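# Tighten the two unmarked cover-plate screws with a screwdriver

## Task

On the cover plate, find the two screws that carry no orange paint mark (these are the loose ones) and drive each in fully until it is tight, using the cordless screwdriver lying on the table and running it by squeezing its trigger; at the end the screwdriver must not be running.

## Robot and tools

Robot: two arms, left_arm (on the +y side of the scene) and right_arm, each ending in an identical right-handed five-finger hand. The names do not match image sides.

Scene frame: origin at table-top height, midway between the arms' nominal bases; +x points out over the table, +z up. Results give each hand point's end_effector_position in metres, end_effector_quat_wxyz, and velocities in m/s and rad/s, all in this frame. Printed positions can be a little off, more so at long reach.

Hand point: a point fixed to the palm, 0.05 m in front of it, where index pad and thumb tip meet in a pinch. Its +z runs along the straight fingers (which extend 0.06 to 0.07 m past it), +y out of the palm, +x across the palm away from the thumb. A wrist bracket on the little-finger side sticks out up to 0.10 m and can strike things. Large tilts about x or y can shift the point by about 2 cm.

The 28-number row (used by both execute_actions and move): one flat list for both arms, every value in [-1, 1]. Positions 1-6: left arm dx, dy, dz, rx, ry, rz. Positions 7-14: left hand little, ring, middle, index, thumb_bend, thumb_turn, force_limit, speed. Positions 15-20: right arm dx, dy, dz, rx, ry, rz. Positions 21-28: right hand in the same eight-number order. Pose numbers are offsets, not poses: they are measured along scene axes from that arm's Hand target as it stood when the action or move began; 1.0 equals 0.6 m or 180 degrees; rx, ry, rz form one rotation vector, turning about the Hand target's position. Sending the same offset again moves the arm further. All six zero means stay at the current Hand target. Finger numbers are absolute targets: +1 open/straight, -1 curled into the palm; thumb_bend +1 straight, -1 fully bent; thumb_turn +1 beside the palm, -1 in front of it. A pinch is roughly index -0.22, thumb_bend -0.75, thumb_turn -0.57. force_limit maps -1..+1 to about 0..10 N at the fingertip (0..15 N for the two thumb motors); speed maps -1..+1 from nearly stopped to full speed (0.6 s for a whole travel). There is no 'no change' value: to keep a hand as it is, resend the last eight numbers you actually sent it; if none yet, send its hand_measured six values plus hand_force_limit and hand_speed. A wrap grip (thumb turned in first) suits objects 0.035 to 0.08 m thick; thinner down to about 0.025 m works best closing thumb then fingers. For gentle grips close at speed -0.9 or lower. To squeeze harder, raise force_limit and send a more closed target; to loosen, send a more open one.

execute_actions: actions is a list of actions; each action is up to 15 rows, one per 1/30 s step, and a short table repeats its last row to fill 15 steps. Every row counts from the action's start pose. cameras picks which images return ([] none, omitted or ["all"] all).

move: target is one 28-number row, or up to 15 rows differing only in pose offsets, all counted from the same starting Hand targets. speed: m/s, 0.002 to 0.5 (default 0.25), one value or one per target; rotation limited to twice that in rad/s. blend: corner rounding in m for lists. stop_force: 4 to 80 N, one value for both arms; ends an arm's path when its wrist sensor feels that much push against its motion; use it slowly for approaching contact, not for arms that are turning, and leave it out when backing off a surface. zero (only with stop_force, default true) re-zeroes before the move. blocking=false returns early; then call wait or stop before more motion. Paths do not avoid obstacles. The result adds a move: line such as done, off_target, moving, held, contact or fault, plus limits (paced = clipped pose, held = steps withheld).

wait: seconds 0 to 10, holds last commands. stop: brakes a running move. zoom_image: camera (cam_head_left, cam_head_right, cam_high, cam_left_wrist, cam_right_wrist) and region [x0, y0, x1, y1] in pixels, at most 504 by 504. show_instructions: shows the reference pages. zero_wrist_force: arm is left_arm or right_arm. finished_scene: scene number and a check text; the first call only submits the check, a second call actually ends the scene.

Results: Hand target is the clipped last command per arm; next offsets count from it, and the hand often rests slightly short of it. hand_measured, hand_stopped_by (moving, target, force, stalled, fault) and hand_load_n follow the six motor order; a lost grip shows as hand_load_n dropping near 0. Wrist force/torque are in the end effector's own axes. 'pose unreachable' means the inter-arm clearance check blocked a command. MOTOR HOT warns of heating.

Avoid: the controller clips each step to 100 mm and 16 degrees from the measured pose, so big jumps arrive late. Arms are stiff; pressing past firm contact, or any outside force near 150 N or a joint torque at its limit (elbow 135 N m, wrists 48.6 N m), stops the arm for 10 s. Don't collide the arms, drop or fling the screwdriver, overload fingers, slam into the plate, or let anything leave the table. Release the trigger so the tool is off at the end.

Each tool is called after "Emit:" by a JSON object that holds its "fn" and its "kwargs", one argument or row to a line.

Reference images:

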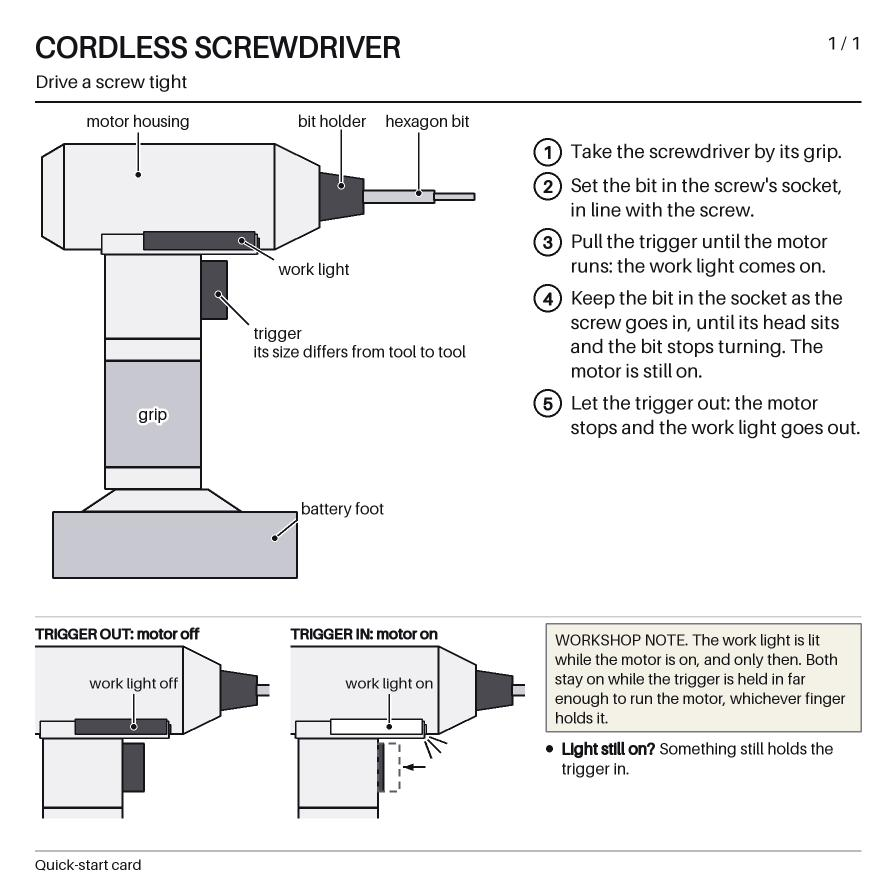

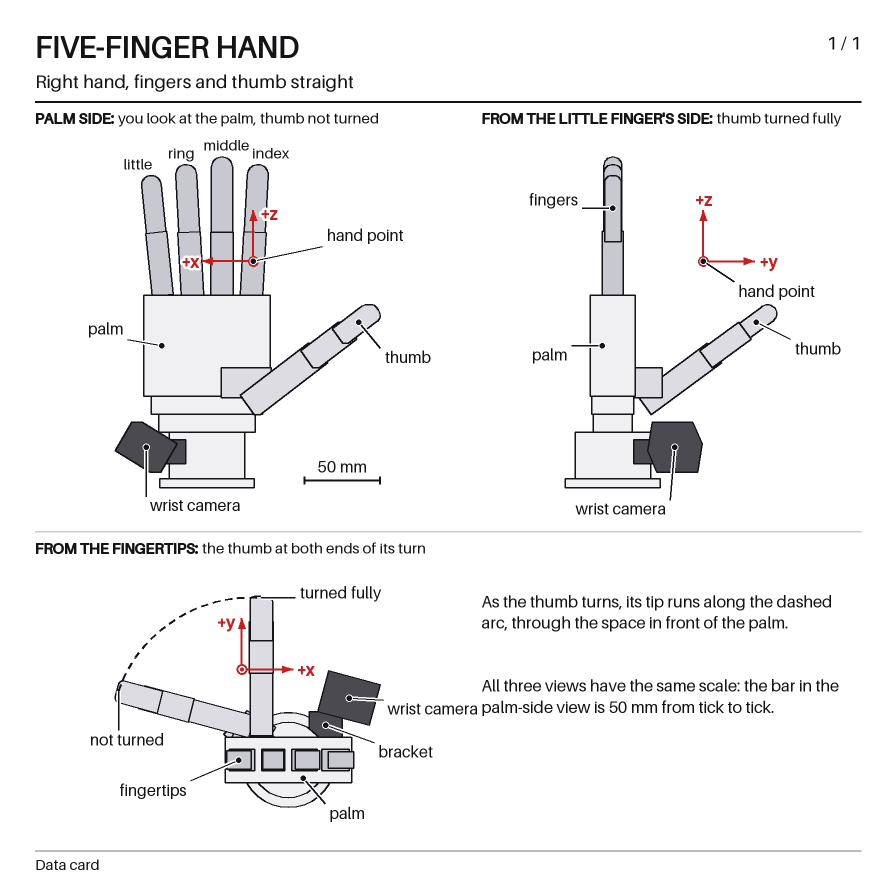

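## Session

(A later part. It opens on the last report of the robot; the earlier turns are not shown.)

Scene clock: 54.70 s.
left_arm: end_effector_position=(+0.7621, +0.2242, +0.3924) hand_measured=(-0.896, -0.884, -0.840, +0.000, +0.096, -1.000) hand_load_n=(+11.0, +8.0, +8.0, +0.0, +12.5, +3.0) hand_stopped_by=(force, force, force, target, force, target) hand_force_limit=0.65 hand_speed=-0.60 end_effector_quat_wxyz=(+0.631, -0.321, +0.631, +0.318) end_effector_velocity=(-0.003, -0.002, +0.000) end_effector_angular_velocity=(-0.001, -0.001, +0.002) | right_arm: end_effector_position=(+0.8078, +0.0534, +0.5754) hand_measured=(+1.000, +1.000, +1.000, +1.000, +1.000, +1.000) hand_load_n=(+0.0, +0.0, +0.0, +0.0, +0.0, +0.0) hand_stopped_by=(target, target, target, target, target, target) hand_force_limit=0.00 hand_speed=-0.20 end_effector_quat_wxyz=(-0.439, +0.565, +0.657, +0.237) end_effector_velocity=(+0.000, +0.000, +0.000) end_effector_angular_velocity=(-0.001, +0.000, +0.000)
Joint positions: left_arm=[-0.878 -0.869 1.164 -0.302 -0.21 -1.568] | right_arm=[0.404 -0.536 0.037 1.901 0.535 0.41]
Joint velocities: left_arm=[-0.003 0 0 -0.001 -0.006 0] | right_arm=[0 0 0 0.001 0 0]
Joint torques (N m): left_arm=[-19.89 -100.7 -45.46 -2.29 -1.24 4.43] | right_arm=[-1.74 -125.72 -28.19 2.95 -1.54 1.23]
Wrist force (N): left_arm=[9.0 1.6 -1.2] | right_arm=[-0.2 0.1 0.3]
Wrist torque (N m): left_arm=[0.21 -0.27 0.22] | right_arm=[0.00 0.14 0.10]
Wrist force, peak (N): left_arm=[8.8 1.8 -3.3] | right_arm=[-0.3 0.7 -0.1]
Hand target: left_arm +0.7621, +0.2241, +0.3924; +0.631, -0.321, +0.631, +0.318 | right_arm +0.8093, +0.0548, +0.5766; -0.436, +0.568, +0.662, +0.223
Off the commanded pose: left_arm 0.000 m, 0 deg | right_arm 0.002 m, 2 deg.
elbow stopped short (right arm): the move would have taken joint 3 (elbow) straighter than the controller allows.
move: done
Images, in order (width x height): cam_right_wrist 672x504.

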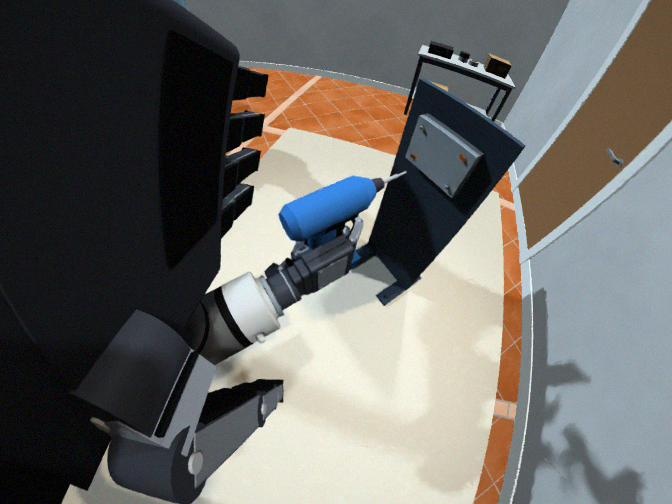

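Emit:
{"fn": "move", "kwargs": {
  "target": [0,0,0.05,0,0,0,-0.98,-0.98,-0.98,0,-0.98,-1,0.65,-0.6,0,0,0,0,0,0,1,1,1,1,1,1,0,-0.2],
  "speed": 0.08,
  "cameras": ["cam_right_wrist"]
}}

Emit:
{"fn": "zoom_image", "kwargs": {
  "camera": "cam_right_wrist",
  "region": [340, 90, 520, 230]
}}

Emit:
{"fn": "move", "kwargs": {
  "target": [0.0403,-0.0296,0,0,0,0,-0.98,-0.98,-0.98,0,-0.98,-1,0.65,-0.6,0,0,0,0,0,0,1,1,1,1,1,1,0,-0.2],
  "speed": 0.08,
  "cameras": ["cam_right_wrist"]
}}

Emit:
{"fn": "zoom_image", "kwargs": {
  "camera": "cam_right_wrist",
  "region": [340, 90, 520, 230]
}}

Scene clock: 56.20 s.
left_arm: end_effector_position=(+0.7621, +0.2240, +0.4227) hand_measured=(-0.896, -0.884, -0.840, +0.000, +0.096, -1.000) hand_load_n=(+11.0, +8.5, +8.0, +0.0, +12.5, +3.0) hand_stopped_by=(force, force, force, target, force, target) hand_force_limit=0.65 hand_speed=-0.60 end_effector_quat_wxyz=(+0.631, -0.321, +0.631, +0.318) end_effector_velocity=(+0.000, +0.000, -0.002) end_effector_angular_velocity=(+0.000, +0.000, -0.001) | right_arm: end_effector_position=(+0.8078, +0.0535, +0.5754) hand_measured=(+1.000, +1.000, +1.000, +1.000, +1.000, +1.000) hand_load_n=(+0.0, +0.0, +0.0, +0.0, +0.0, +0.0) hand_stopped_by=(target, target, target, target, target, target) hand_force_limit=0.00 hand_speed=-0.20 end_effector_quat_wxyz=(-0.439, +0.565, +0.657, +0.237) end_effector_velocity=(+0.000, +0.000, +0.001) end_effector_angular_velocity=(+0.000, -0.001, +0.000)
Joint positions: left_arm=[-0.879 -0.883 1.134 -0.258 -0.211 -1.569] | right_arm=[0.404 -0.536 0.037 1.901 0.535 0.41]
Joint velocities: left_arm=[-0.001 0.001 0.002 -0.003 0 -0.001] | right_arm=[0 -0.001 0 0 0 0]
Joint torques (N m): left_arm=[-9.87 -75.89 -32.59 -3.2 -1.19 -3.5] | right_arm=[7.72 -126.07 -28.58 3.13 -1.34 1.2]
Wrist force (N): left_arm=[9.1 1.6 -1.2] | right_arm=[0.0 0.4 0.1]
Wrist torque (N m): left_arm=[0.22 -0.26 0.22] | right_arm=[0.06 0.12 0.12]
Wrist force, peak (N): left_arm=[10.6 1.7 -0.8] | right_arm=[0.2 0.9 0.2]
Hand target: left_arm +0.7621, +0.2240, +0.4224; +0.631, -0.321, +0.631, +0.318 | right_arm +0.8093, +0.0548, +0.5766; -0.436, +0.568, +0.662, +0.223
Off the commanded pose: left_arm 0.000 m, 0 deg | right_arm 0.002 m, 2 deg.
elbow stopped short (right arm): the move would have taken joint 3 (elbow) straighter than the controller allows.
move: done
Images, in order (width x height): cam_right_wrist 672x504.

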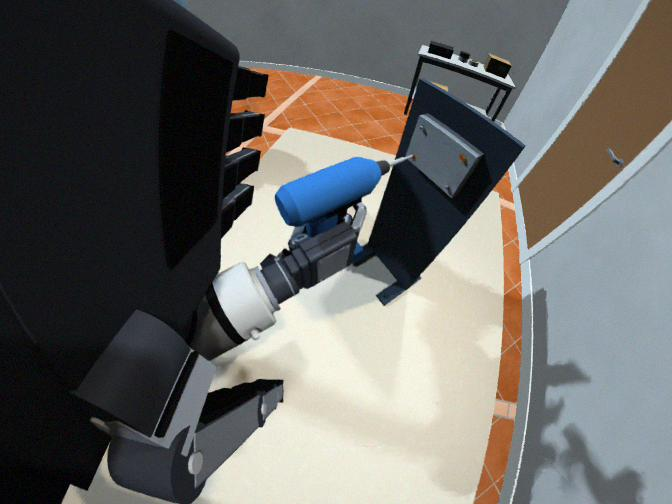

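Scaled by 2.800 from the camera's 672x504 image, which has a finer 960x720 frame.

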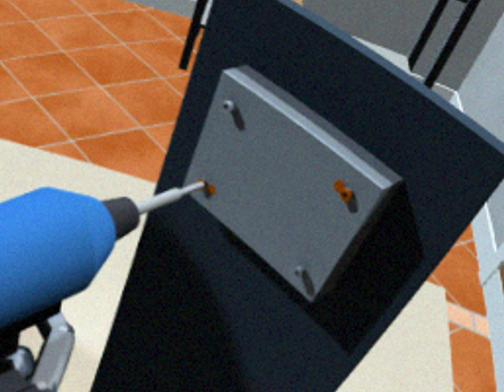

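Scene clock: 57.03 s.
left_arm: end_effector_position=(+0.7863, +0.2063, +0.4222) hand_measured=(-0.896, -0.884, -0.840, +0.000, +0.096, -1.000) hand_load_n=(+11.0, +8.5, +8.0, +0.0, +12.5, +3.0) hand_stopped_by=(force, force, force, target, force, target) hand_force_limit=0.65 hand_speed=-0.60 end_effector_quat_wxyz=(+0.631, -0.321, +0.631, +0.318) end_effector_velocity=(+0.000, +0.000, +0.000) end_effector_angular_velocity=(+0.000, +0.000, +0.000) | right_arm: end_effector_position=(+0.8078, +0.0535, +0.5755) hand_measured=(+1.000, +1.000, +1.000, +1.000, +1.000, +1.000) hand_load_n=(+0.0, +0.0, +0.0, +0.0, +0.0, +0.0) hand_stopped_by=(target, target, target, target, target, target) hand_force_limit=0.00 hand_speed=-0.20 end_effector_quat_wxyz=(-0.439, +0.565, +0.657, +0.237) end_effector_velocity=(+0.000, +0.000, +0.000) end_effector_angular_velocity=(+0.000, +0.000, +0.000)
Joint positions: left_arm=[-0.872 -0.828 1.04 -0.219 -0.204 -1.568] | right_arm=[0.404 -0.536 0.037 1.901 0.535 0.41]
Joint velocities: left_arm=[0 0 0 -0.001 0 0.001] | right_arm=[0 0 0 0 0 0]
Joint torques (N m): left_arm=[-6.35 -114.35 -33.99 -1.12 -1.59 -1.84] | right_arm=[-1.38 -126.63 -28.66 3.7 -1.2 0.97]
Wrist force (N): left_arm=[8.9 1.7 -1.2] | right_arm=[0.0 0.6 0.1]
Wrist torque (N m): left_arm=[0.23 -0.26 0.22] | right_arm=[0.09 0.12 0.13]
Wrist force, peak (N): left_arm=[9.4 3.2 -1.3] | right_arm=[0.1 0.6 0.3]
Hand target: left_arm +0.7862, +0.2062, +0.4223; +0.631, -0.321, +0.631, +0.318 | right_arm +0.8093, +0.0548, +0.5766; -0.436, +0.568, +0.662, +0.223
Off the commanded pose: left_arm 0.000 m, 0 deg | right_arm 0.002 m, 2 deg.
elbow stopped short (right arm): the move would have taken joint 3 (elbow) straighter than the controller allows.
move: done
Images, in order (width x height): cam_right_wrist 672x504.

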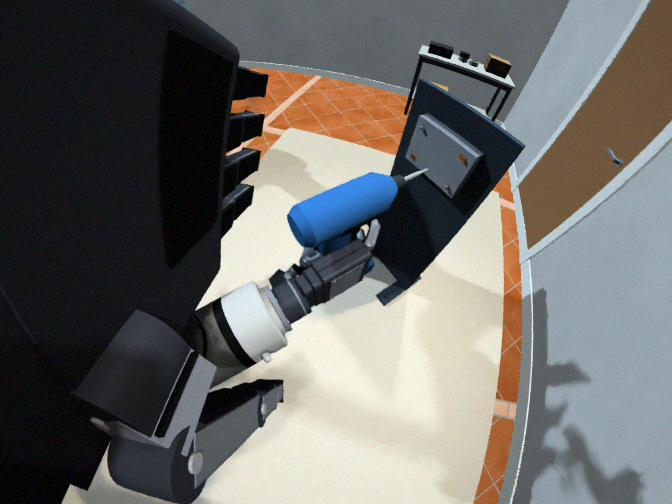

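Scaled by 2.800 from the camera's 672x504 image, which has a finer 960x720 frame.

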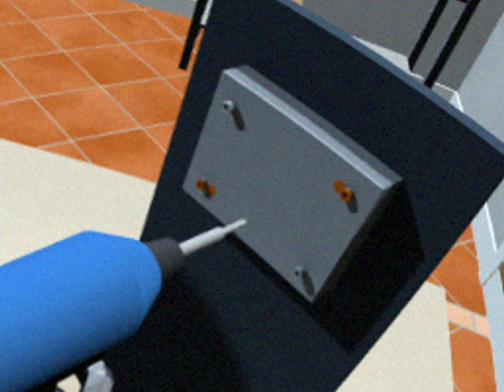

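Emit:
{"fn": "move", "kwargs": {
  "target": [-0.047,0.0345,-0.017,0,0,0,-0.98,-0.98,-0.98,0,-0.98,-1,0.65,-0.6,0,0,0,0,0,0,1,1,1,1,1,1,0,-0.2],
  "speed": 0.08,
  "cameras": ["cam_right_wrist"]
}}

Emit:
{"fn": "zoom_image", "kwargs": {
  "camera": "cam_right_wrist",
  "region": [340, 90, 520, 230]
}}

Emit:
{"fn": "move", "kwargs": {
  "target": [0,0,0,0,0,0,-0.98,-0.98,-0.98,0,-0.98,-1,0.65,-0.6,0.088,-0.1,-0.185,0.18,0,0,1,1,1,1,1,1,0,-0.2],
  "speed": 0.2,
  "cameras": ["cam_right_wrist"]
}}

Emit:
{"fn": "zoom_image", "kwargs": {
  "camera": "cam_right_wrist",
  "region": [320, 110, 480, 240]
}}

Scene clock: 59.97 s.
left_arm: end_effector_position=(+0.7580, +0.2269, +0.4123) hand_measured=(-0.896, -0.884, -0.840, +0.000, +0.096, -1.000) hand_load_n=(+11.0, +8.0, +8.0, +0.0, +13.0, +3.0) hand_stopped_by=(force, force, force, target, force, target) hand_force_limit=0.65 hand_speed=-0.60 end_effector_quat_wxyz=(+0.631, -0.321, +0.631, +0.318) end_effector_velocity=(+0.000, +0.000, +0.000) end_effector_angular_velocity=(+0.001, +0.000, +0.000) | right_arm: end_effector_position=(+0.8078, +0.0534, +0.5755) hand_measured=(+1.000, +1.000, +1.000, +1.000, +1.000, +1.000) hand_load_n=(+0.0, +0.0, +0.0, +0.0, +0.0, -0.5) hand_stopped_by=(target, target, target, target, target, target) hand_force_limit=0.00 hand_speed=-0.20 end_effector_quat_wxyz=(-0.439, +0.565, +0.657, +0.237) end_effector_velocity=(-0.001, -0.001, +0.002) end_effector_angular_velocity=(+0.001, -0.001, +0.000)
Joint positions: left_arm=[-0.88 -0.887 1.16 -0.28 -0.212 -1.568] | right_arm=[0.404 -0.536 0.037 1.901 0.535 0.41]
Joint velocities: left_arm=[0 0 0 0.002 0.001 -0.001] | right_arm=[0 -0.002 0 0.001 0 0]
Joint torques (N m): left_arm=[7.51 -80.74 -49.3 4.61 2.15 -0.43] | right_arm=[-5.59 -126.23 -28.48 4.01 -0.86 1.02]
Wrist force (N): left_arm=[8.6 1.9 -0.9] | right_arm=[0.2 0.6 0.0]
Wrist torque (N m): left_arm=[0.23 -0.21 0.21] | right_arm=[0.10 0.09 0.14]
Wrist force, peak (N): left_arm=[9.4 3.3 -0.8] | right_arm=[-0.4 0.6 0.3]
Hand target: left_arm +0.7581, +0.2270, +0.4122; +0.631, -0.321, +0.631, +0.318 | right_arm +0.8093, +0.0548, +0.5766; -0.436, +0.568, +0.662, +0.223
Off the commanded pose: left_arm 0.000 m, 0 deg | right_arm 0.002 m, 2 deg.
elbow stopped short (right arm): the move would have taken joint 3 (elbow) straighter than the controller allows.
move: done
Images, in order (width x height): cam_right_wrist 672x504.

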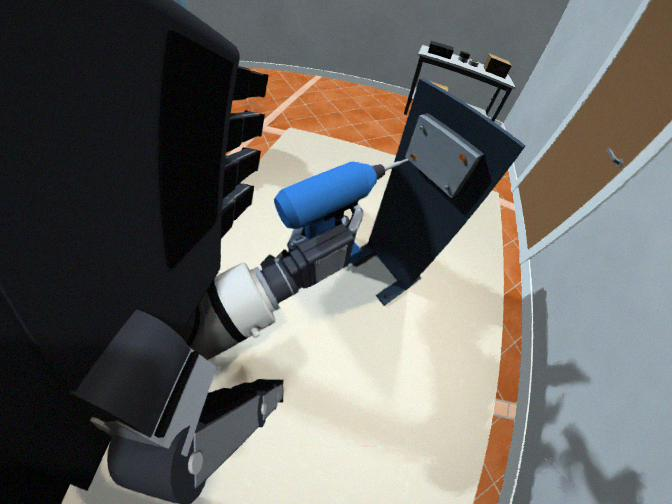

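Scaled by 2.800 from the camera's 672x504 image, which has a finer 960x720 frame.

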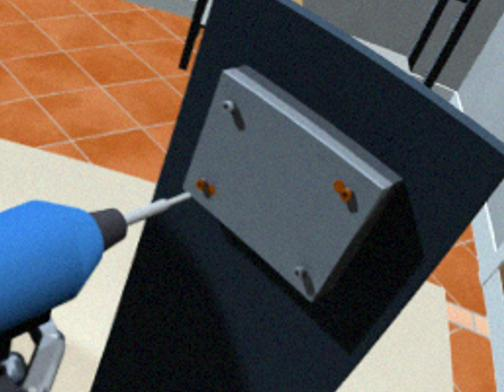

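Scene clock: 61.93 s.
left_arm: end_effector_position=(+0.7581, +0.2270, +0.4122) hand_measured=(-0.896, -0.884, -0.840, +0.000, +0.096, -1.000) hand_load_n=(+11.0, +8.0, +8.0, +0.0, +13.0, +3.0) hand_stopped_by=(force, force, force, target, force, target) hand_force_limit=0.65 hand_speed=-0.60 end_effector_quat_wxyz=(+0.631, -0.321, +0.631, +0.318) end_effector_velocity=(+0.000, +0.000, +0.000) end_effector_angular_velocity=(+0.001, +0.001, +0.001) | right_arm: end_effector_position=(+0.8617, -0.0048, +0.4654) hand_measured=(+1.000, +1.000, +1.000, +1.000, +1.000, +1.000) hand_load_n=(+0.0, +0.0, +0.0, +0.0, +0.0, +0.0) hand_stopped_by=(target, target, target, target, target, target) hand_force_limit=0.00 hand_speed=-0.20 end_effector_quat_wxyz=(+0.576, -0.426, -0.571, -0.401) end_effector_velocity=(+0.000, +0.000, +0.001) end_effector_angular_velocity=(+0.000, +0.000, +0.000)
Joint positions: left_arm=[-0.88 -0.887 1.16 -0.279 -0.212 -1.569] | right_arm=[0.261 -0.749 0.909 1.37 0.016 0.073]
Joint velocities: left_arm=[0.001 0 0 0 0 0.001] | right_arm=[0 -0.001 0 -0.001 0 0.002]
Joint torques (N m): left_arm=[9.06 -75.11 -48.24 3.93 1.68 -3.14] | right_arm=[14.5 -108.19 -37.06 1.14 -3.68 1.79]
Wrist force (N): left_arm=[9.1 1.7 -1.1] | right_arm=[-0.3 0.1 -0.7]
Wrist torque (N m): left_arm=[0.22 -0.30 0.23] | right_arm=[0.02 0.28 0.09]
Wrist force, peak (N): left_arm=[9.3 2.0 -0.8] | right_arm=[-1.8 0.4 -1.3]
Hand target: left_arm +0.7581, +0.2270, +0.4122; +0.631, -0.321, +0.631, +0.318 | right_arm +0.8618, -0.0052, +0.4655; +0.577, -0.423, -0.573, -0.399
Off the commanded pose: left_arm 0.000 m, 0 deg | right_arm 0.001 m, 1 deg.
move: done
Images, in order (width x height): cam_right_wrist 672x504.

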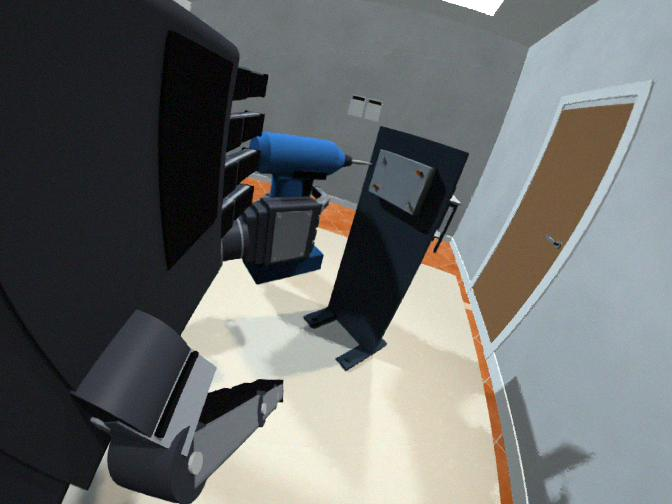

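Scaled by 3.150 from the camera's 672x504 image, which has a finer 960x720 frame.

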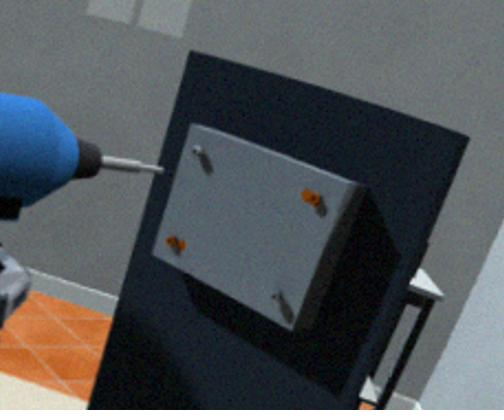

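Emit:
{"fn": "move", "kwargs": {
  "target": [0.0403,-0.0296,0,0,0,0,-0.98,-0.98,-0.98,0,-0.98,-1,0.65,-0.6,0,0,0,0,0,0,1,1,1,1,1,1,0,-0.2],
  "speed": 0.08,
  "cameras": ["cam_right_wrist"]
}}

Emit:
{"fn": "zoom_image", "kwargs": {
  "camera": "cam_right_wrist",
  "region": [320, 110, 480, 240]
}}

Emit:
{"fn": "move", "kwargs": {
  "target": [0.0,-0.0,-0.025,0,0,0,-0.98,-0.98,-0.98,0,-0.98,-1,0.65,-0.6,0,0,0,0,0,0,1,1,1,1,1,1,0,-0.2],
  "speed": 0.08,
  "cameras": ["cam_right_wrist"]
}}

Emit:
{"fn": "zoom_image", "kwargs": {
  "camera": "cam_right_wrist",
  "region": [320, 110, 480, 240]
}}

Scene clock: 63.17 s.
left_arm: end_effector_position=(+0.7823, +0.2092, +0.4121) hand_measured=(-0.896, -0.884, -0.840, +0.000, +0.096, -1.000) hand_load_n=(+11.0, +8.5, +8.0, +0.0, +12.5, +3.0) hand_stopped_by=(force, force, force, target, force, target) hand_force_limit=0.65 hand_speed=-0.60 end_effector_quat_wxyz=(+0.631, -0.321, +0.631, +0.318) end_effector_velocity=(+0.000, +0.000, +0.000) end_effector_angular_velocity=(+0.001, +0.001, -0.001) | right_arm: end_effector_position=(+0.8616, -0.0048, +0.4653) hand_measured=(+1.000, +1.000, +1.000, +1.000, +1.000, +1.000) hand_load_n=(+0.0, +0.0, +0.0, +0.0, +0.0, +0.0) hand_stopped_by=(target, target, target, target, target, target) hand_force_limit=0.00 hand_speed=-0.20 end_effector_quat_wxyz=(+0.576, -0.426, -0.572, -0.401) end_effector_velocity=(+0.000, +0.000, +0.001) end_effector_angular_velocity=(+0.001, -0.002, +0.000)
Joint positions: left_arm=[-0.873 -0.833 1.067 -0.241 -0.205 -1.568] | right_arm=[0.262 -0.746 0.918 1.434 0.016 -0.004]
Joint velocities: left_arm=[0 0 0 -0.001 0.001 0.002] | right_arm=[0 -0.001 0 -0.002 0 0.001]
Joint torques (N m): left_arm=[-12.53 -114.8 -34.71 -2.3 -1.67 -1.46] | right_arm=[-13.34 -109.52 -43.35 1.97 0.07 1.6]
Wrist force (N): left_arm=[9.1 2.1 -1.1] | right_arm=[-0.3 -0.2 -0.5]
Wrist torque (N m): left_arm=[0.28 -0.28 0.24] | right_arm=[-0.04 0.27 0.09]
Wrist force, peak (N): left_arm=[9.2 3.3 -1.2] | right_arm=[-0.1 -0.1 -1.0]
Hand target: left_arm +0.7822, +0.2092, +0.4121; +0.631, -0.321, +0.631, +0.318 | right_arm +0.8618, -0.0052, +0.4655; +0.577, -0.423, -0.573, -0.398
Off the commanded pose: left_arm 0.000 m, 0 deg | right_arm 0.000 m, 0 deg.
move: done
Images, in order (width x height): cam_right_wrist 672x504.

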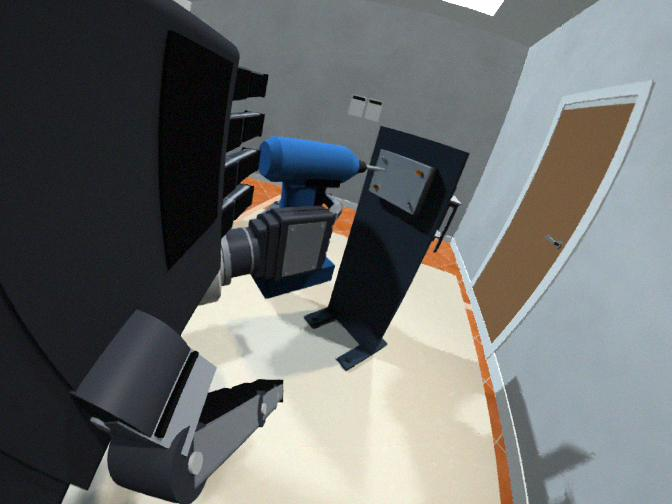

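Scaled by 3.150 from the camera's 672x504 image, which has a finer 960x720 frame.

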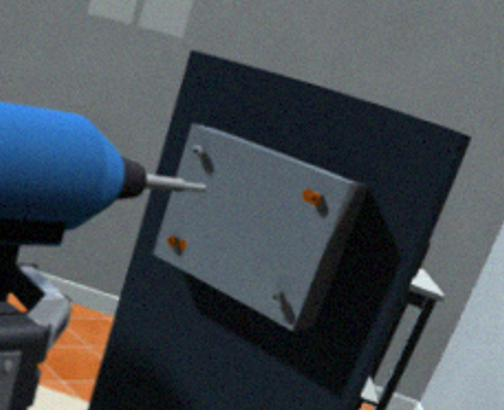

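Scene clock: 64.17 s.
left_arm: end_effector_position=(+0.7822, +0.2092, +0.3970) hand_measured=(-0.896, -0.884, -0.840, +0.000, +0.096, -1.000) hand_load_n=(+11.0, +8.0, +8.0, +0.0, +13.0, +3.0) hand_stopped_by=(force, force, force, target, force, target) hand_force_limit=0.65 hand_speed=-0.60 end_effector_quat_wxyz=(+0.631, -0.321, +0.631, +0.318) end_effector_velocity=(+0.000, +0.000, +0.001) end_effector_angular_velocity=(-0.001, -0.001, +0.000) | right_arm: end_effector_position=(+0.8616, -0.0049, +0.4654) hand_measured=(+1.000, +1.000, +1.000, +1.000, +1.000, +1.000) hand_load_n=(+0.0, +0.0, +0.0, +0.0, +0.0, +0.0) hand_stopped_by=(target, target, target, target, target, target) hand_force_limit=0.00 hand_speed=-0.20 end_effector_quat_wxyz=(+0.576, -0.426, -0.572, -0.400) end_effector_velocity=(+0.000, +0.000, +0.000) end_effector_angular_velocity=(+0.000, +0.000, +0.000)
Joint positions: left_arm=[-0.873 -0.827 1.083 -0.263 -0.205 -1.568] | right_arm=[0.261 -0.743 0.929 1.492 0.017 -0.074]
Joint velocities: left_arm=[0 -0.001 -0.001 0 0 -0.001] | right_arm=[0 0.001 -0.001 -0.002 0 0.001]
Joint torques (N m): left_arm=[-14.06 -114.12 -55.7 4.51 -0.9 4.3] | right_arm=[-14.05 -106.83 -43.38 1.66 0.1 1.25]
Wrist force (N): left_arm=[8.7 1.7 -0.9] | right_arm=[0.0 0.1 -0.5]
Wrist torque (N m): left_arm=[0.23 -0.24 0.20] | right_arm=[0.01 0.23 0.11]
Wrist force, peak (N): left_arm=[9.5 2.0 -1.2] | right_arm=[0.2 -0.2 -1.0]
Hand target: left_arm +0.7822, +0.2092, +0.3971; +0.631, -0.321, +0.631, +0.318 | right_arm +0.8618, -0.0052, +0.4655; +0.577, -0.423, -0.573, -0.398
Off the commanded pose: left_arm 0.000 m, 0 deg | right_arm 0.000 m, 0 deg.
move: done
Images, in order (width x height): cam_right_wrist 672x504.

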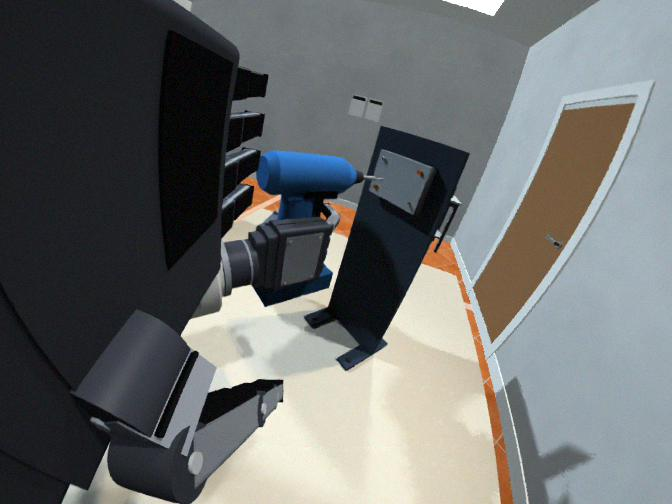

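Scaled by 3.150 from the camera's 672x504 image, which has a finer 960x720 frame.

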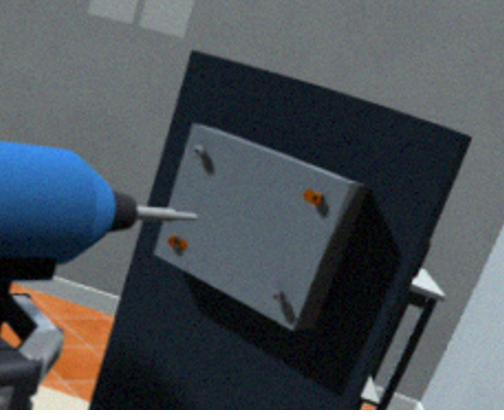

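Emit:
{"fn": "move", "kwargs": {
  "target": [0.0186,0.058,-0.0183,0,0,0,-0.98,-0.98,-0.98,0,-0.98,-1,0.65,-0.6,0,0,0,0,0,0,1,1,1,1,1,1,0,-0.2],
  "speed": 0.06,
  "cameras": ["cam_right_wrist"]
}}

Emit:
{"fn": "zoom_image", "kwargs": {
  "camera": "cam_right_wrist",
  "region": [320, 110, 480, 240]
}}

Scene clock: 66.17 s.
left_arm: end_effector_position=(+0.7934, +0.2441, +0.3862) hand_measured=(-0.896, -0.884, -0.840, +0.000, +0.096, -1.000) hand_load_n=(+11.0, +8.0, +8.0, +0.0, +12.5, +3.0) hand_stopped_by=(force, force, force, target, force, target) hand_force_limit=0.65 hand_speed=-0.60 end_effector_quat_wxyz=(+0.631, -0.321, +0.631, +0.318) end_effector_velocity=(+0.000, +0.000, +0.000) end_effector_angular_velocity=(+0.000, +0.000, +0.000) | right_arm: end_effector_position=(+0.8616, -0.0049, +0.4654) hand_measured=(+1.000, +1.000, +1.000, +1.000, +1.000, +1.000) hand_load_n=(+0.0, +0.0, +0.0, +0.0, +0.0, +0.0) hand_stopped_by=(target, target, target, target, target, target) hand_force_limit=0.00 hand_speed=-0.20 end_effector_quat_wxyz=(+0.576, -0.425, -0.572, -0.400) end_effector_velocity=(+0.000, +0.000, +0.000) end_effector_angular_velocity=(+0.000, -0.001, +0.000)
Joint positions: left_arm=[-0.84 -0.843 1.131 -0.296 -0.172 -1.567] | right_arm=[0.261 -0.742 0.944 1.559 0.017 -0.158]
Joint velocities: left_arm=[0 0 0 0 0 -0.001] | right_arm=[0 0 -0.001 -0.001 0 0.001]
Joint torques (N m): left_arm=[-12.4 -87.1 -55.25 1.97 -1.75 2.02] | right_arm=[-14.62 -102.21 -43.64 1.69 0.15 1.38]
Wrist force (N): left_arm=[8.8 2.0 -0.7] | right_arm=[-0.3 -0.1 -0.7]
Wrist torque (N m): left_arm=[0.25 -0.27 0.22] | right_arm=[-0.03 0.30 0.09]
Wrist force, peak (N): left_arm=[9.5 2.6 0.5] | right_arm=[-0.2 -0.1 -1.0]
Hand target: left_arm +0.7934, +0.2440, +0.3862; +0.631, -0.321, +0.631, +0.318 | right_arm +0.8617, -0.0052, +0.4655; +0.577, -0.423, -0.573, -0.398
Off the commanded pose: left_arm 0.000 m, 0 deg | right_arm 0.000 m, 0 deg.
move: done
Images, in order (width x height): cam_right_wrist 672x504.

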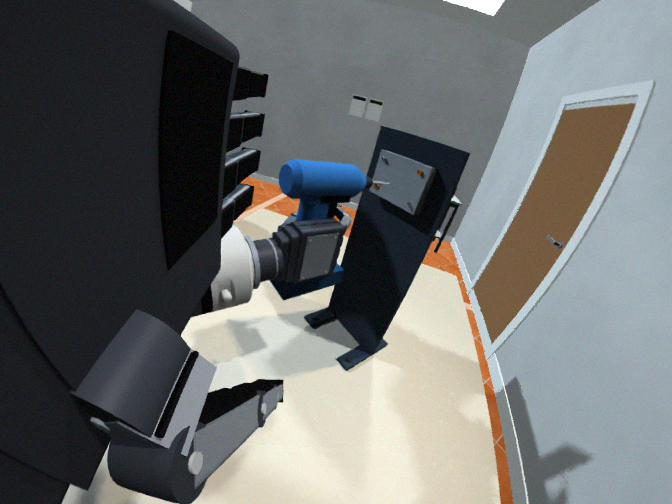

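Scaled by 3.150 from the camera's 672x504 image, which has a finer 960x720 frame.

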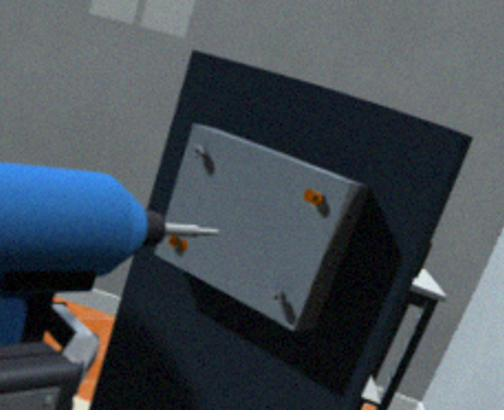

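Emit:
{"fn": "move", "kwargs": {
  "target": [0.0444,0.0604,0,0,0,0,-0.98,-0.98,-0.98,0,-0.98,-1,0.65,-0.6,0,0,0,0,0,0,1,1,1,1,1,1,0,-0.2],
  "speed": 0.02,
  "stop_force": 5,
  "cameras": ["cam_right_wrist"]
}}

Emit:
{"fn": "zoom_image", "kwargs": {
  "camera": "cam_right_wrist",
  "region": [320, 110, 480, 240]
}}

Scene clock: 69.93 s.
left_arm: end_effector_position=(+0.8201, +0.2803, +0.3862) hand_measured=(-0.896, -0.884, -0.840, +0.000, +0.096, -1.000) hand_load_n=(+11.0, +8.5, +8.0, +0.0, +13.0, +3.0) hand_stopped_by=(force, force, force, target, force, target) hand_force_limit=0.65 hand_speed=-0.60 end_effector_quat_wxyz=(+0.631, -0.321, +0.631, +0.318) end_effector_velocity=(+0.000, -0.001, +0.000) end_effector_angular_velocity=(+0.000, +0.000, -0.001) | right_arm: end_effector_position=(+0.8616, -0.0051, +0.4655) hand_measured=(+1.000, +1.000, +1.000, +1.000, +1.000, +1.000) hand_load_n=(+0.0, +0.0, +0.0, +0.0, +0.0, +0.0) hand_stopped_by=(target, target, target, target, target, target) hand_force_limit=0.00 hand_speed=-0.20 end_effector_quat_wxyz=(+0.577, -0.424, -0.573, -0.399) end_effector_velocity=(+0.000, +0.000, +0.001) end_effector_angular_velocity=(+0.001, -0.003, +0.000)
Joint positions: left_arm=[-0.793 -0.841 1.127 -0.297 -0.125 -1.565] | right_arm=[0.261 -0.744 0.995 1.739 0.018 -0.387]
Joint velocities: left_arm=[-0.001 0 0 0 0 0.001] | right_arm=[0 -0.001 -0.001 -0.005 0 0.003]
Joint torques (N m): left_arm=[-16.07 -88.12 -43.82 -1.76 -1.64 2.68] | right_arm=[-14.33 -116.23 -42.67 1.75 0.4 1.24]
Wrist force (N): left_arm=[8.9 2.0 -1.1] | right_arm=[-0.4 0.0 -0.6]
Wrist torque (N m): left_arm=[0.28 -0.26 0.22] | right_arm=[-0.01 0.29 0.08]
Wrist force, peak (N): left_arm=[9.3 1.7 -1.0] | right_arm=[-0.2 -0.2 -1.2]
Hand target: left_arm +0.8201, +0.2803, +0.3862; +0.631, -0.321, +0.631, +0.318 | right_arm +0.8617, -0.0052, +0.4655; +0.577, -0.423, -0.573, -0.398
Off the commanded pose: left_arm 0.000 m, 0 deg | right_arm 0.000 m, 0 deg.
move: done
Images, in order (width x height): cam_right_wrist 672x504.

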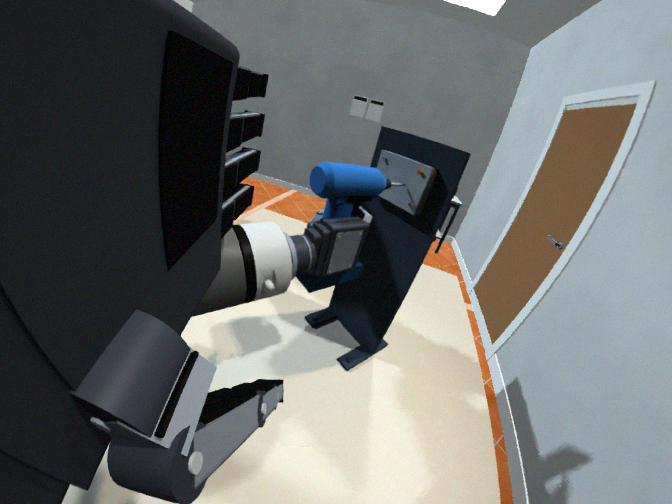

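Scaled by 3.150 from the camera's 672x504 image, which has a finer 960x720 frame.

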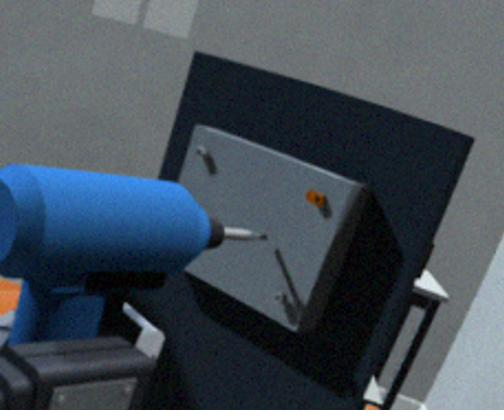

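Emit:
{"fn": "move", "kwargs": {
  "target": [0.0247,0.0336,0,0,0,0,-0.98,-0.98,-0.98,0,-0.98,-1,0.65,-0.6,0,0,0,0,0,0,1,1,1,1,1,1,0,-0.2],
  "speed": 0.01,
  "stop_force": 4,
  "cameras": ["cam_right_wrist"]
}}

Emit:
{"fn": "zoom_image", "kwargs": {
  "camera": "cam_right_wrist",
  "region": [320, 110, 480, 240]
}}

Scene clock: 71.90 s.
left_arm: end_effector_position=(+0.8229, +0.2840, +0.3862) hand_measured=(-0.896, -0.884, -0.840, +0.000, +0.098, -1.000) hand_load_n=(+11.0, +8.0, +8.0, +0.0, +12.5, +3.0) hand_stopped_by=(force, force, force, target, force, target) hand_force_limit=0.65 hand_speed=-0.60 end_effector_quat_wxyz=(+0.631, -0.321, +0.631, +0.318) end_effector_velocity=(+0.000, +0.000, +0.000) end_effector_angular_velocity=(-0.001, -0.002, +0.000) | right_arm: end_effector_position=(+0.8616, -0.0051, +0.4655) hand_measured=(+1.000, +1.000, +1.000, +1.000, +1.000, +1.000) hand_load_n=(+0.0, +0.0, +0.0, +0.0, +0.0, +0.0) hand_stopped_by=(target, target, target, target, target, target) hand_force_limit=0.00 hand_speed=-0.20 end_effector_quat_wxyz=(+0.577, -0.424, -0.573, -0.399) end_effector_velocity=(+0.000, +0.000, +0.001) end_effector_angular_velocity=(+0.000, +0.000, +0.000)
Joint positions: left_arm=[-0.789 -0.84 1.126 -0.297 -0.121 -1.564] | right_arm=[0.261 -0.747 1.013 1.789 0.018 -0.452]
Joint velocities: left_arm=[0 0 0 -0.001 0 -0.001] | right_arm=[0 -0.001 0 -0.002 0 0.003]
Joint torques (N m): left_arm=[-10.59 -114.85 -34.25 1.5 -1.37 0.36] | right_arm=[-13.68 -115.17 -40.37 1.09 0.53 1.87]
Wrist force (N): left_arm=[8.1 2.6 -2.5] | right_arm=[-0.2 -0.3 -0.7]
Wrist torque (N m): left_arm=[0.33 -0.32 0.17] | right_arm=[-0.04 0.26 0.09]
Wrist force, peak (N): left_arm=[11.8 0.9 -15.7] | right_arm=[-0.3 -0.4 -0.9]
Hand target: left_arm +0.8229, +0.2840, +0.3862; +0.631, -0.321, +0.631, +0.318 | right_arm +0.8617, -0.0052, +0.4655; +0.577, -0.423, -0.573, -0.398
Off the commanded pose: left_arm 0.020 m, 0 deg | right_arm 0.000 m, 0 deg.
move: contact (left_arm)
Images, in order (width x height): cam_right_wrist 672x504.

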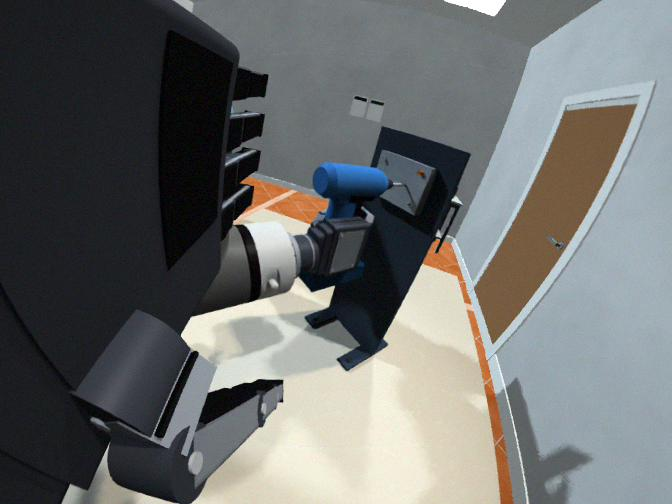

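Scaled by 3.150 from the camera's 672x504 image, which has a finer 960x720 frame.

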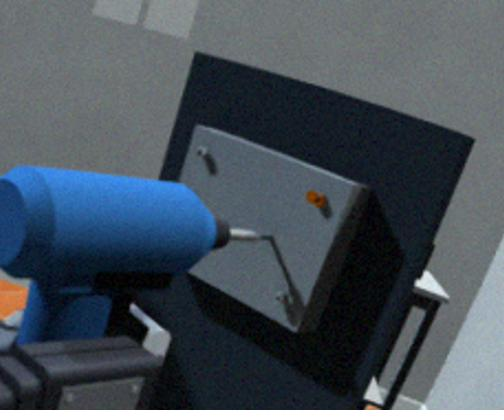

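Emit:
{"fn": "move", "kwargs": {
  "target": [
    [-0.0148,-0.0202,0,0,0,0,-0.98,-0.98,-0.98,0,-0.98,-1,0.65,-0.6,0,0,0,0,0,0,1,1,1,1,1,1,0,-0.2],
    [-0.0148,-0.0202,0,0,0,0,-0.98,-0.98,-0.98,0,-0.98,-1,0.65,-0.6,0,0,0,0,0,0,1,1,1,1,1,1,0,-0.2],
    [-0.0685,0.0193,0,0,0,0,-0.98,-0.98,-0.98,0,-0.98,-1,0.65,-0.6,0,0,0,0,0,0,1,1,1,1,1,1,0,-0.2]
  ],
  "speed": 0.05,
  "cameras": []
}}

Emit:
{"fn": "move", "kwargs": {
  "target": [0.0247,0.0336,0,0,0,0,-0.98,-0.98,-0.98,0,-0.98,-1,0.65,-0.6,0,0,0,0,0,0,1,1,1,1,1,1,0,-0.2],
  "speed": 0.01,
  "stop_force": 4,
  "cameras": ["cam_right_wrist"]
}}

Emit:
{"fn": "zoom_image", "kwargs": {
  "camera": "cam_right_wrist",
  "region": [320, 110, 480, 240]
}}

Scene clock: 73.70 s.
left_arm: end_effector_position=(+0.7818, +0.2956, +0.3864) hand_measured=(-0.896, -0.884, -0.840, +0.000, +0.098, -1.000) hand_load_n=(+11.0, +8.5, +8.0, +0.0, +13.0, +3.0) hand_stopped_by=(force, force, force, target, force, target) hand_force_limit=0.65 hand_speed=-0.60 end_effector_quat_wxyz=(+0.631, -0.321, +0.631, +0.318) end_effector_velocity=(+0.000, +0.000, +0.000) end_effector_angular_velocity=(+0.000, +0.000, +0.000) | right_arm: end_effector_position=(+0.8617, -0.0052, +0.4655) hand_measured=(+1.000, +1.000, +1.000, +1.000, +1.000, +1.000) hand_load_n=(+0.0, +0.0, +0.0, +0.0, +0.0, +0.0) hand_stopped_by=(target, target, target, target, target, target) hand_force_limit=0.00 hand_speed=-0.20 end_effector_quat_wxyz=(+0.577, -0.424, -0.573, -0.398) end_effector_velocity=(+0.000, +0.000, +0.000) end_effector_angular_velocity=(+0.000, +0.001, +0.000)
Joint positions: left_arm=[-0.81 -0.91 1.245 -0.345 -0.142 -1.566] | right_arm=[0.261 -0.749 1.024 1.822 0.018 -0.495]
Joint velocities: left_arm=[0 0.001 0 0 0 0] | right_arm=[0 -0.001 0 0 0 0.001]
Joint torques (N m): left_arm=[-4.68 -70.54 -52.33 -1.42 1.21 1.93] | right_arm=[-13.82 -116.79 -34.6 2.52 0.45 0.61]
Wrist force (N): left_arm=[8.8 1.8 -1.0] | right_arm=[0.1 -0.1 -0.3]
Wrist torque (N m): left_arm=[0.25 -0.25 0.20] | right_arm=[-0.04 0.22 0.12]
Wrist force, peak (N): left_arm=[8.9 3.1 -1.2] | right_arm=[-0.4 -0.4 -1.0]
Hand target: left_arm +0.7818, +0.2956, +0.3863; +0.631, -0.321, +0.631, +0.318 | right_arm +0.8617, -0.0052, +0.4655; +0.577, -0.423, -0.573, -0.398
Off the commanded pose: left_arm 0.000 m, 0 deg | right_arm 0.000 m, 0 deg.
move: done
No camera images: "cameras" was empty.

Scene clock: 76.37 s.
left_arm: end_effector_position=(+0.7904, +0.3072, +0.3863) hand_measured=(-0.896, -0.884, -0.840, +0.000, +0.098, -1.000) hand_load_n=(+11.0, +8.5, +8.0, +0.0, +12.5, +3.0) hand_stopped_by=(force, force, force, target, force, target) hand_force_limit=0.65 hand_speed=-0.60 end_effector_quat_wxyz=(+0.631, -0.321, +0.631, +0.318) end_effector_velocity=(+0.000, +0.000, +0.000) end_effector_angular_velocity=(-0.001, -0.001, +0.000) | right_arm: end_effector_position=(+0.8617, -0.0052, +0.4655) hand_measured=(+1.000, +1.000, +1.000, +1.000, +1.000, +1.000) hand_load_n=(+0.0, +0.0, +0.0, +0.0, +0.0, +0.0) hand_stopped_by=(target, target, target, target, target, target) hand_force_limit=0.00 hand_speed=-0.20 end_effector_quat_wxyz=(+0.577, -0.423, -0.573, -0.398) end_effector_velocity=(+0.001, +0.000, -0.002) end_effector_angular_velocity=(+0.000, +0.001, +0.000)
Joint positions: left_arm=[-0.794 -0.908 1.243 -0.346 -0.126 -1.565] | right_arm=[0.261 -0.75 1.031 1.84 0.018 -0.518]
Joint velocities: left_arm=[0 0 0 -0.001 0 -0.001] | right_arm=[0 0.002 0 -0.001 -0.001 0]
Joint torques (N m): left_arm=[-12.5 -103.15 -37.93 0.23 -1.85 0.92] | right_arm=[-14.44 -118.33 -31.12 5.44 0.74 -1.8]
Wrist force (N): left_arm=[9.4 2.5 -2.7] | right_arm=[-0.1 0.0 -0.6]
Wrist torque (N m): left_arm=[0.30 -0.33 0.21] | right_arm=[0.00 0.26 0.11]
Wrist force, peak (N): left_arm=[12.6 0.7 -16.5] | right_arm=[-0.3 -0.4 -1.0]
Hand target: left_arm +0.7904, +0.3072, +0.3863; +0.631, -0.321, +0.631, +0.318 | right_arm +0.8617, -0.0052, +0.4655; +0.578, -0.423, -0.573, -0.398
Off the commanded pose: left_arm 0.011 m, 0 deg | right_arm 0.000 m, 0 deg.
move: contact (left_arm)
Images, in order (width x height): cam_right_wrist 672x504.

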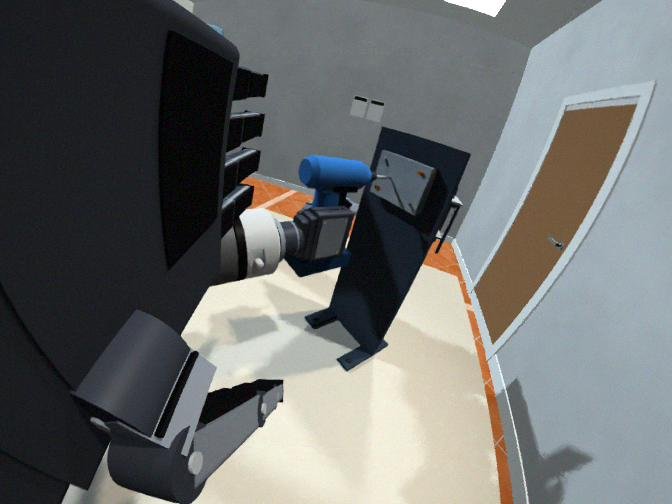

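Scaled by 3.150 from the camera's 672x504 image, which has a finer 960x720 frame.

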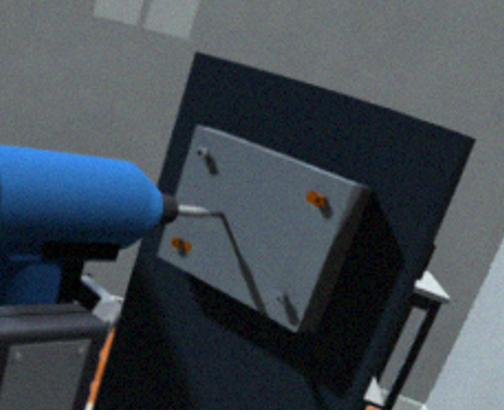

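Emit:
{"fn": "zoom_image", "kwargs": {
  "camera": "cam_right_wrist",
  "region": [360, 140, 430, 216]
}}

Emit:
{"fn": "move", "kwargs": {
  "target": [0,0,0,0,0,0,-0.98,-0.98,-0.98,0,-0.98,-1,0.65,-0.6,-0.088,0.1,0.185,-0.18,0,0,1,1,1,1,1,1,0,-0.2],
  "speed": 0.2,
  "cameras": ["cam_right_wrist"]
}}

Emit:
{"fn": "zoom_image", "kwargs": {
  "camera": "cam_right_wrist",
  "region": [340, 90, 520, 230]
}}

Emit:
{"fn": "zoom_image", "kwargs": {
  "camera": "cam_right_wrist",
  "region": [380, 110, 470, 200]
}}

Scaled by 6.632 from the camera's 672x504 image, which has a finer 960x720 frame.

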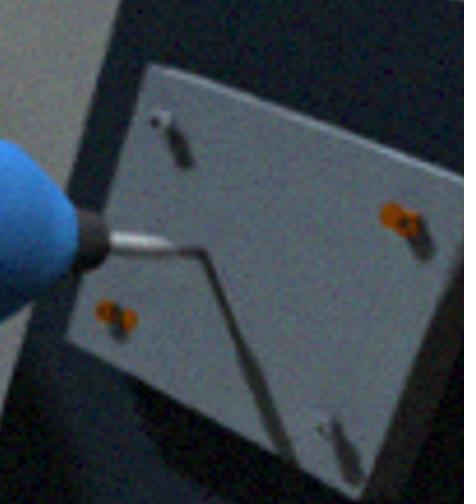

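Scene clock: 79.10 s.
left_arm: end_effector_position=(+0.7904, +0.3072, +0.3863) hand_measured=(-0.896, -0.884, -0.840, +0.000, +0.098, -1.000) hand_load_n=(+11.0, +8.5, +8.0, +0.0, +13.0, +3.0) hand_stopped_by=(force, force, force, target, force, target) hand_force_limit=0.65 hand_speed=-0.60 end_effector_quat_wxyz=(+0.631, -0.321, +0.631, +0.318) end_effector_velocity=(+0.000, +0.000, +0.000) end_effector_angular_velocity=(+0.000, -0.001, +0.000) | right_arm: end_effector_position=(+0.8078, +0.0534, +0.5755) hand_measured=(+1.000, +1.000, +1.000, +1.000, +1.000, +1.000) hand_load_n=(+0.0, +0.0, +0.0, +0.0, +0.0, +0.0) hand_stopped_by=(target, target, target, target, target, target) hand_force_limit=0.00 hand_speed=-0.20 end_effector_quat_wxyz=(-0.439, +0.565, +0.657, +0.237) end_effector_velocity=(+0.000, +0.000, -0.001) end_effector_angular_velocity=(-0.001, +0.002, +0.000)
Joint positions: left_arm=[-0.794 -0.908 1.243 -0.346 -0.126 -1.565] | right_arm=[0.404 -0.536 0.037 1.901 0.535 0.411]
Joint velocities: left_arm=[0.001 0 0 0 0 -0.001] | right_arm=[0 0.001 0 0.002 0 0]
Joint torques (N m): left_arm=[-10.12 -109.1 -38.54 3.85 -1.01 -1.99] | right_arm=[6.26 -112.15 -31.71 5.87 0.61 -0.05]
Wrist force (N): left_arm=[9.4 1.8 -2.6] | right_arm=[0.3 0.2 0.0]
Wrist torque (N m): left_arm=[0.22 -0.39 0.21] | right_arm=[0.04 0.07 0.13]
Wrist force, peak (N): left_arm=[9.6 2.1 -3.1] | right_arm=[-1.8 -0.1 -0.6]
Hand target: left_arm +0.7904, +0.3072, +0.3863; +0.631, -0.321, +0.631, +0.318 | right_arm +0.8093, +0.0548, +0.5766; -0.436, +0.568, +0.662, +0.223
Off the commanded pose: left_arm 0.000 m, 0 deg | right_arm 0.002 m, 2 deg.
elbow stopped short (right arm): the move would have taken joint 3 (elbow) straighter than the controller allows.
move: done
Images, in order (width x height): cam_right_wrist 672x504.

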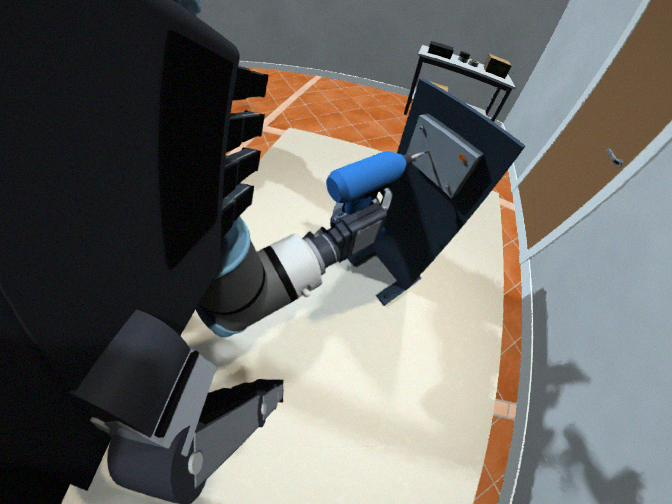

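Scaled by 2.800 from the camera's 672x504 image, which has a finer 960x720 frame.

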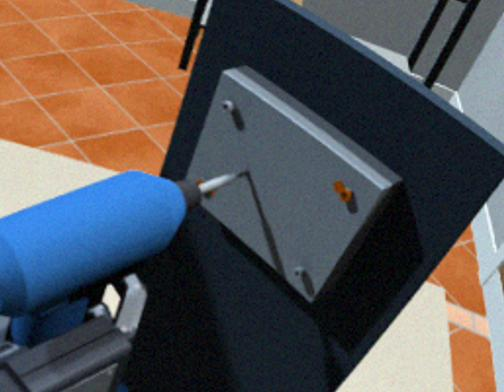

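Scaled by 5.600 from the camera's 672x504 image, which has a finer 960x720 frame.

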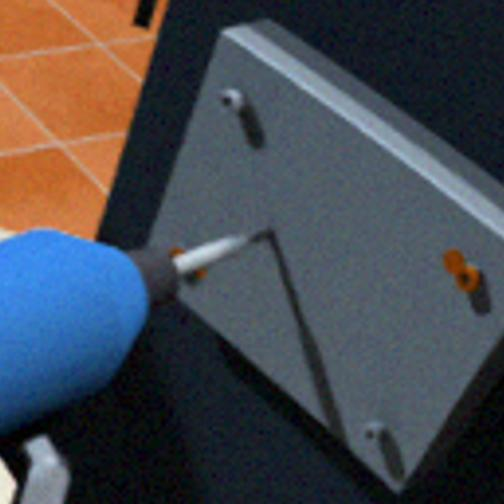

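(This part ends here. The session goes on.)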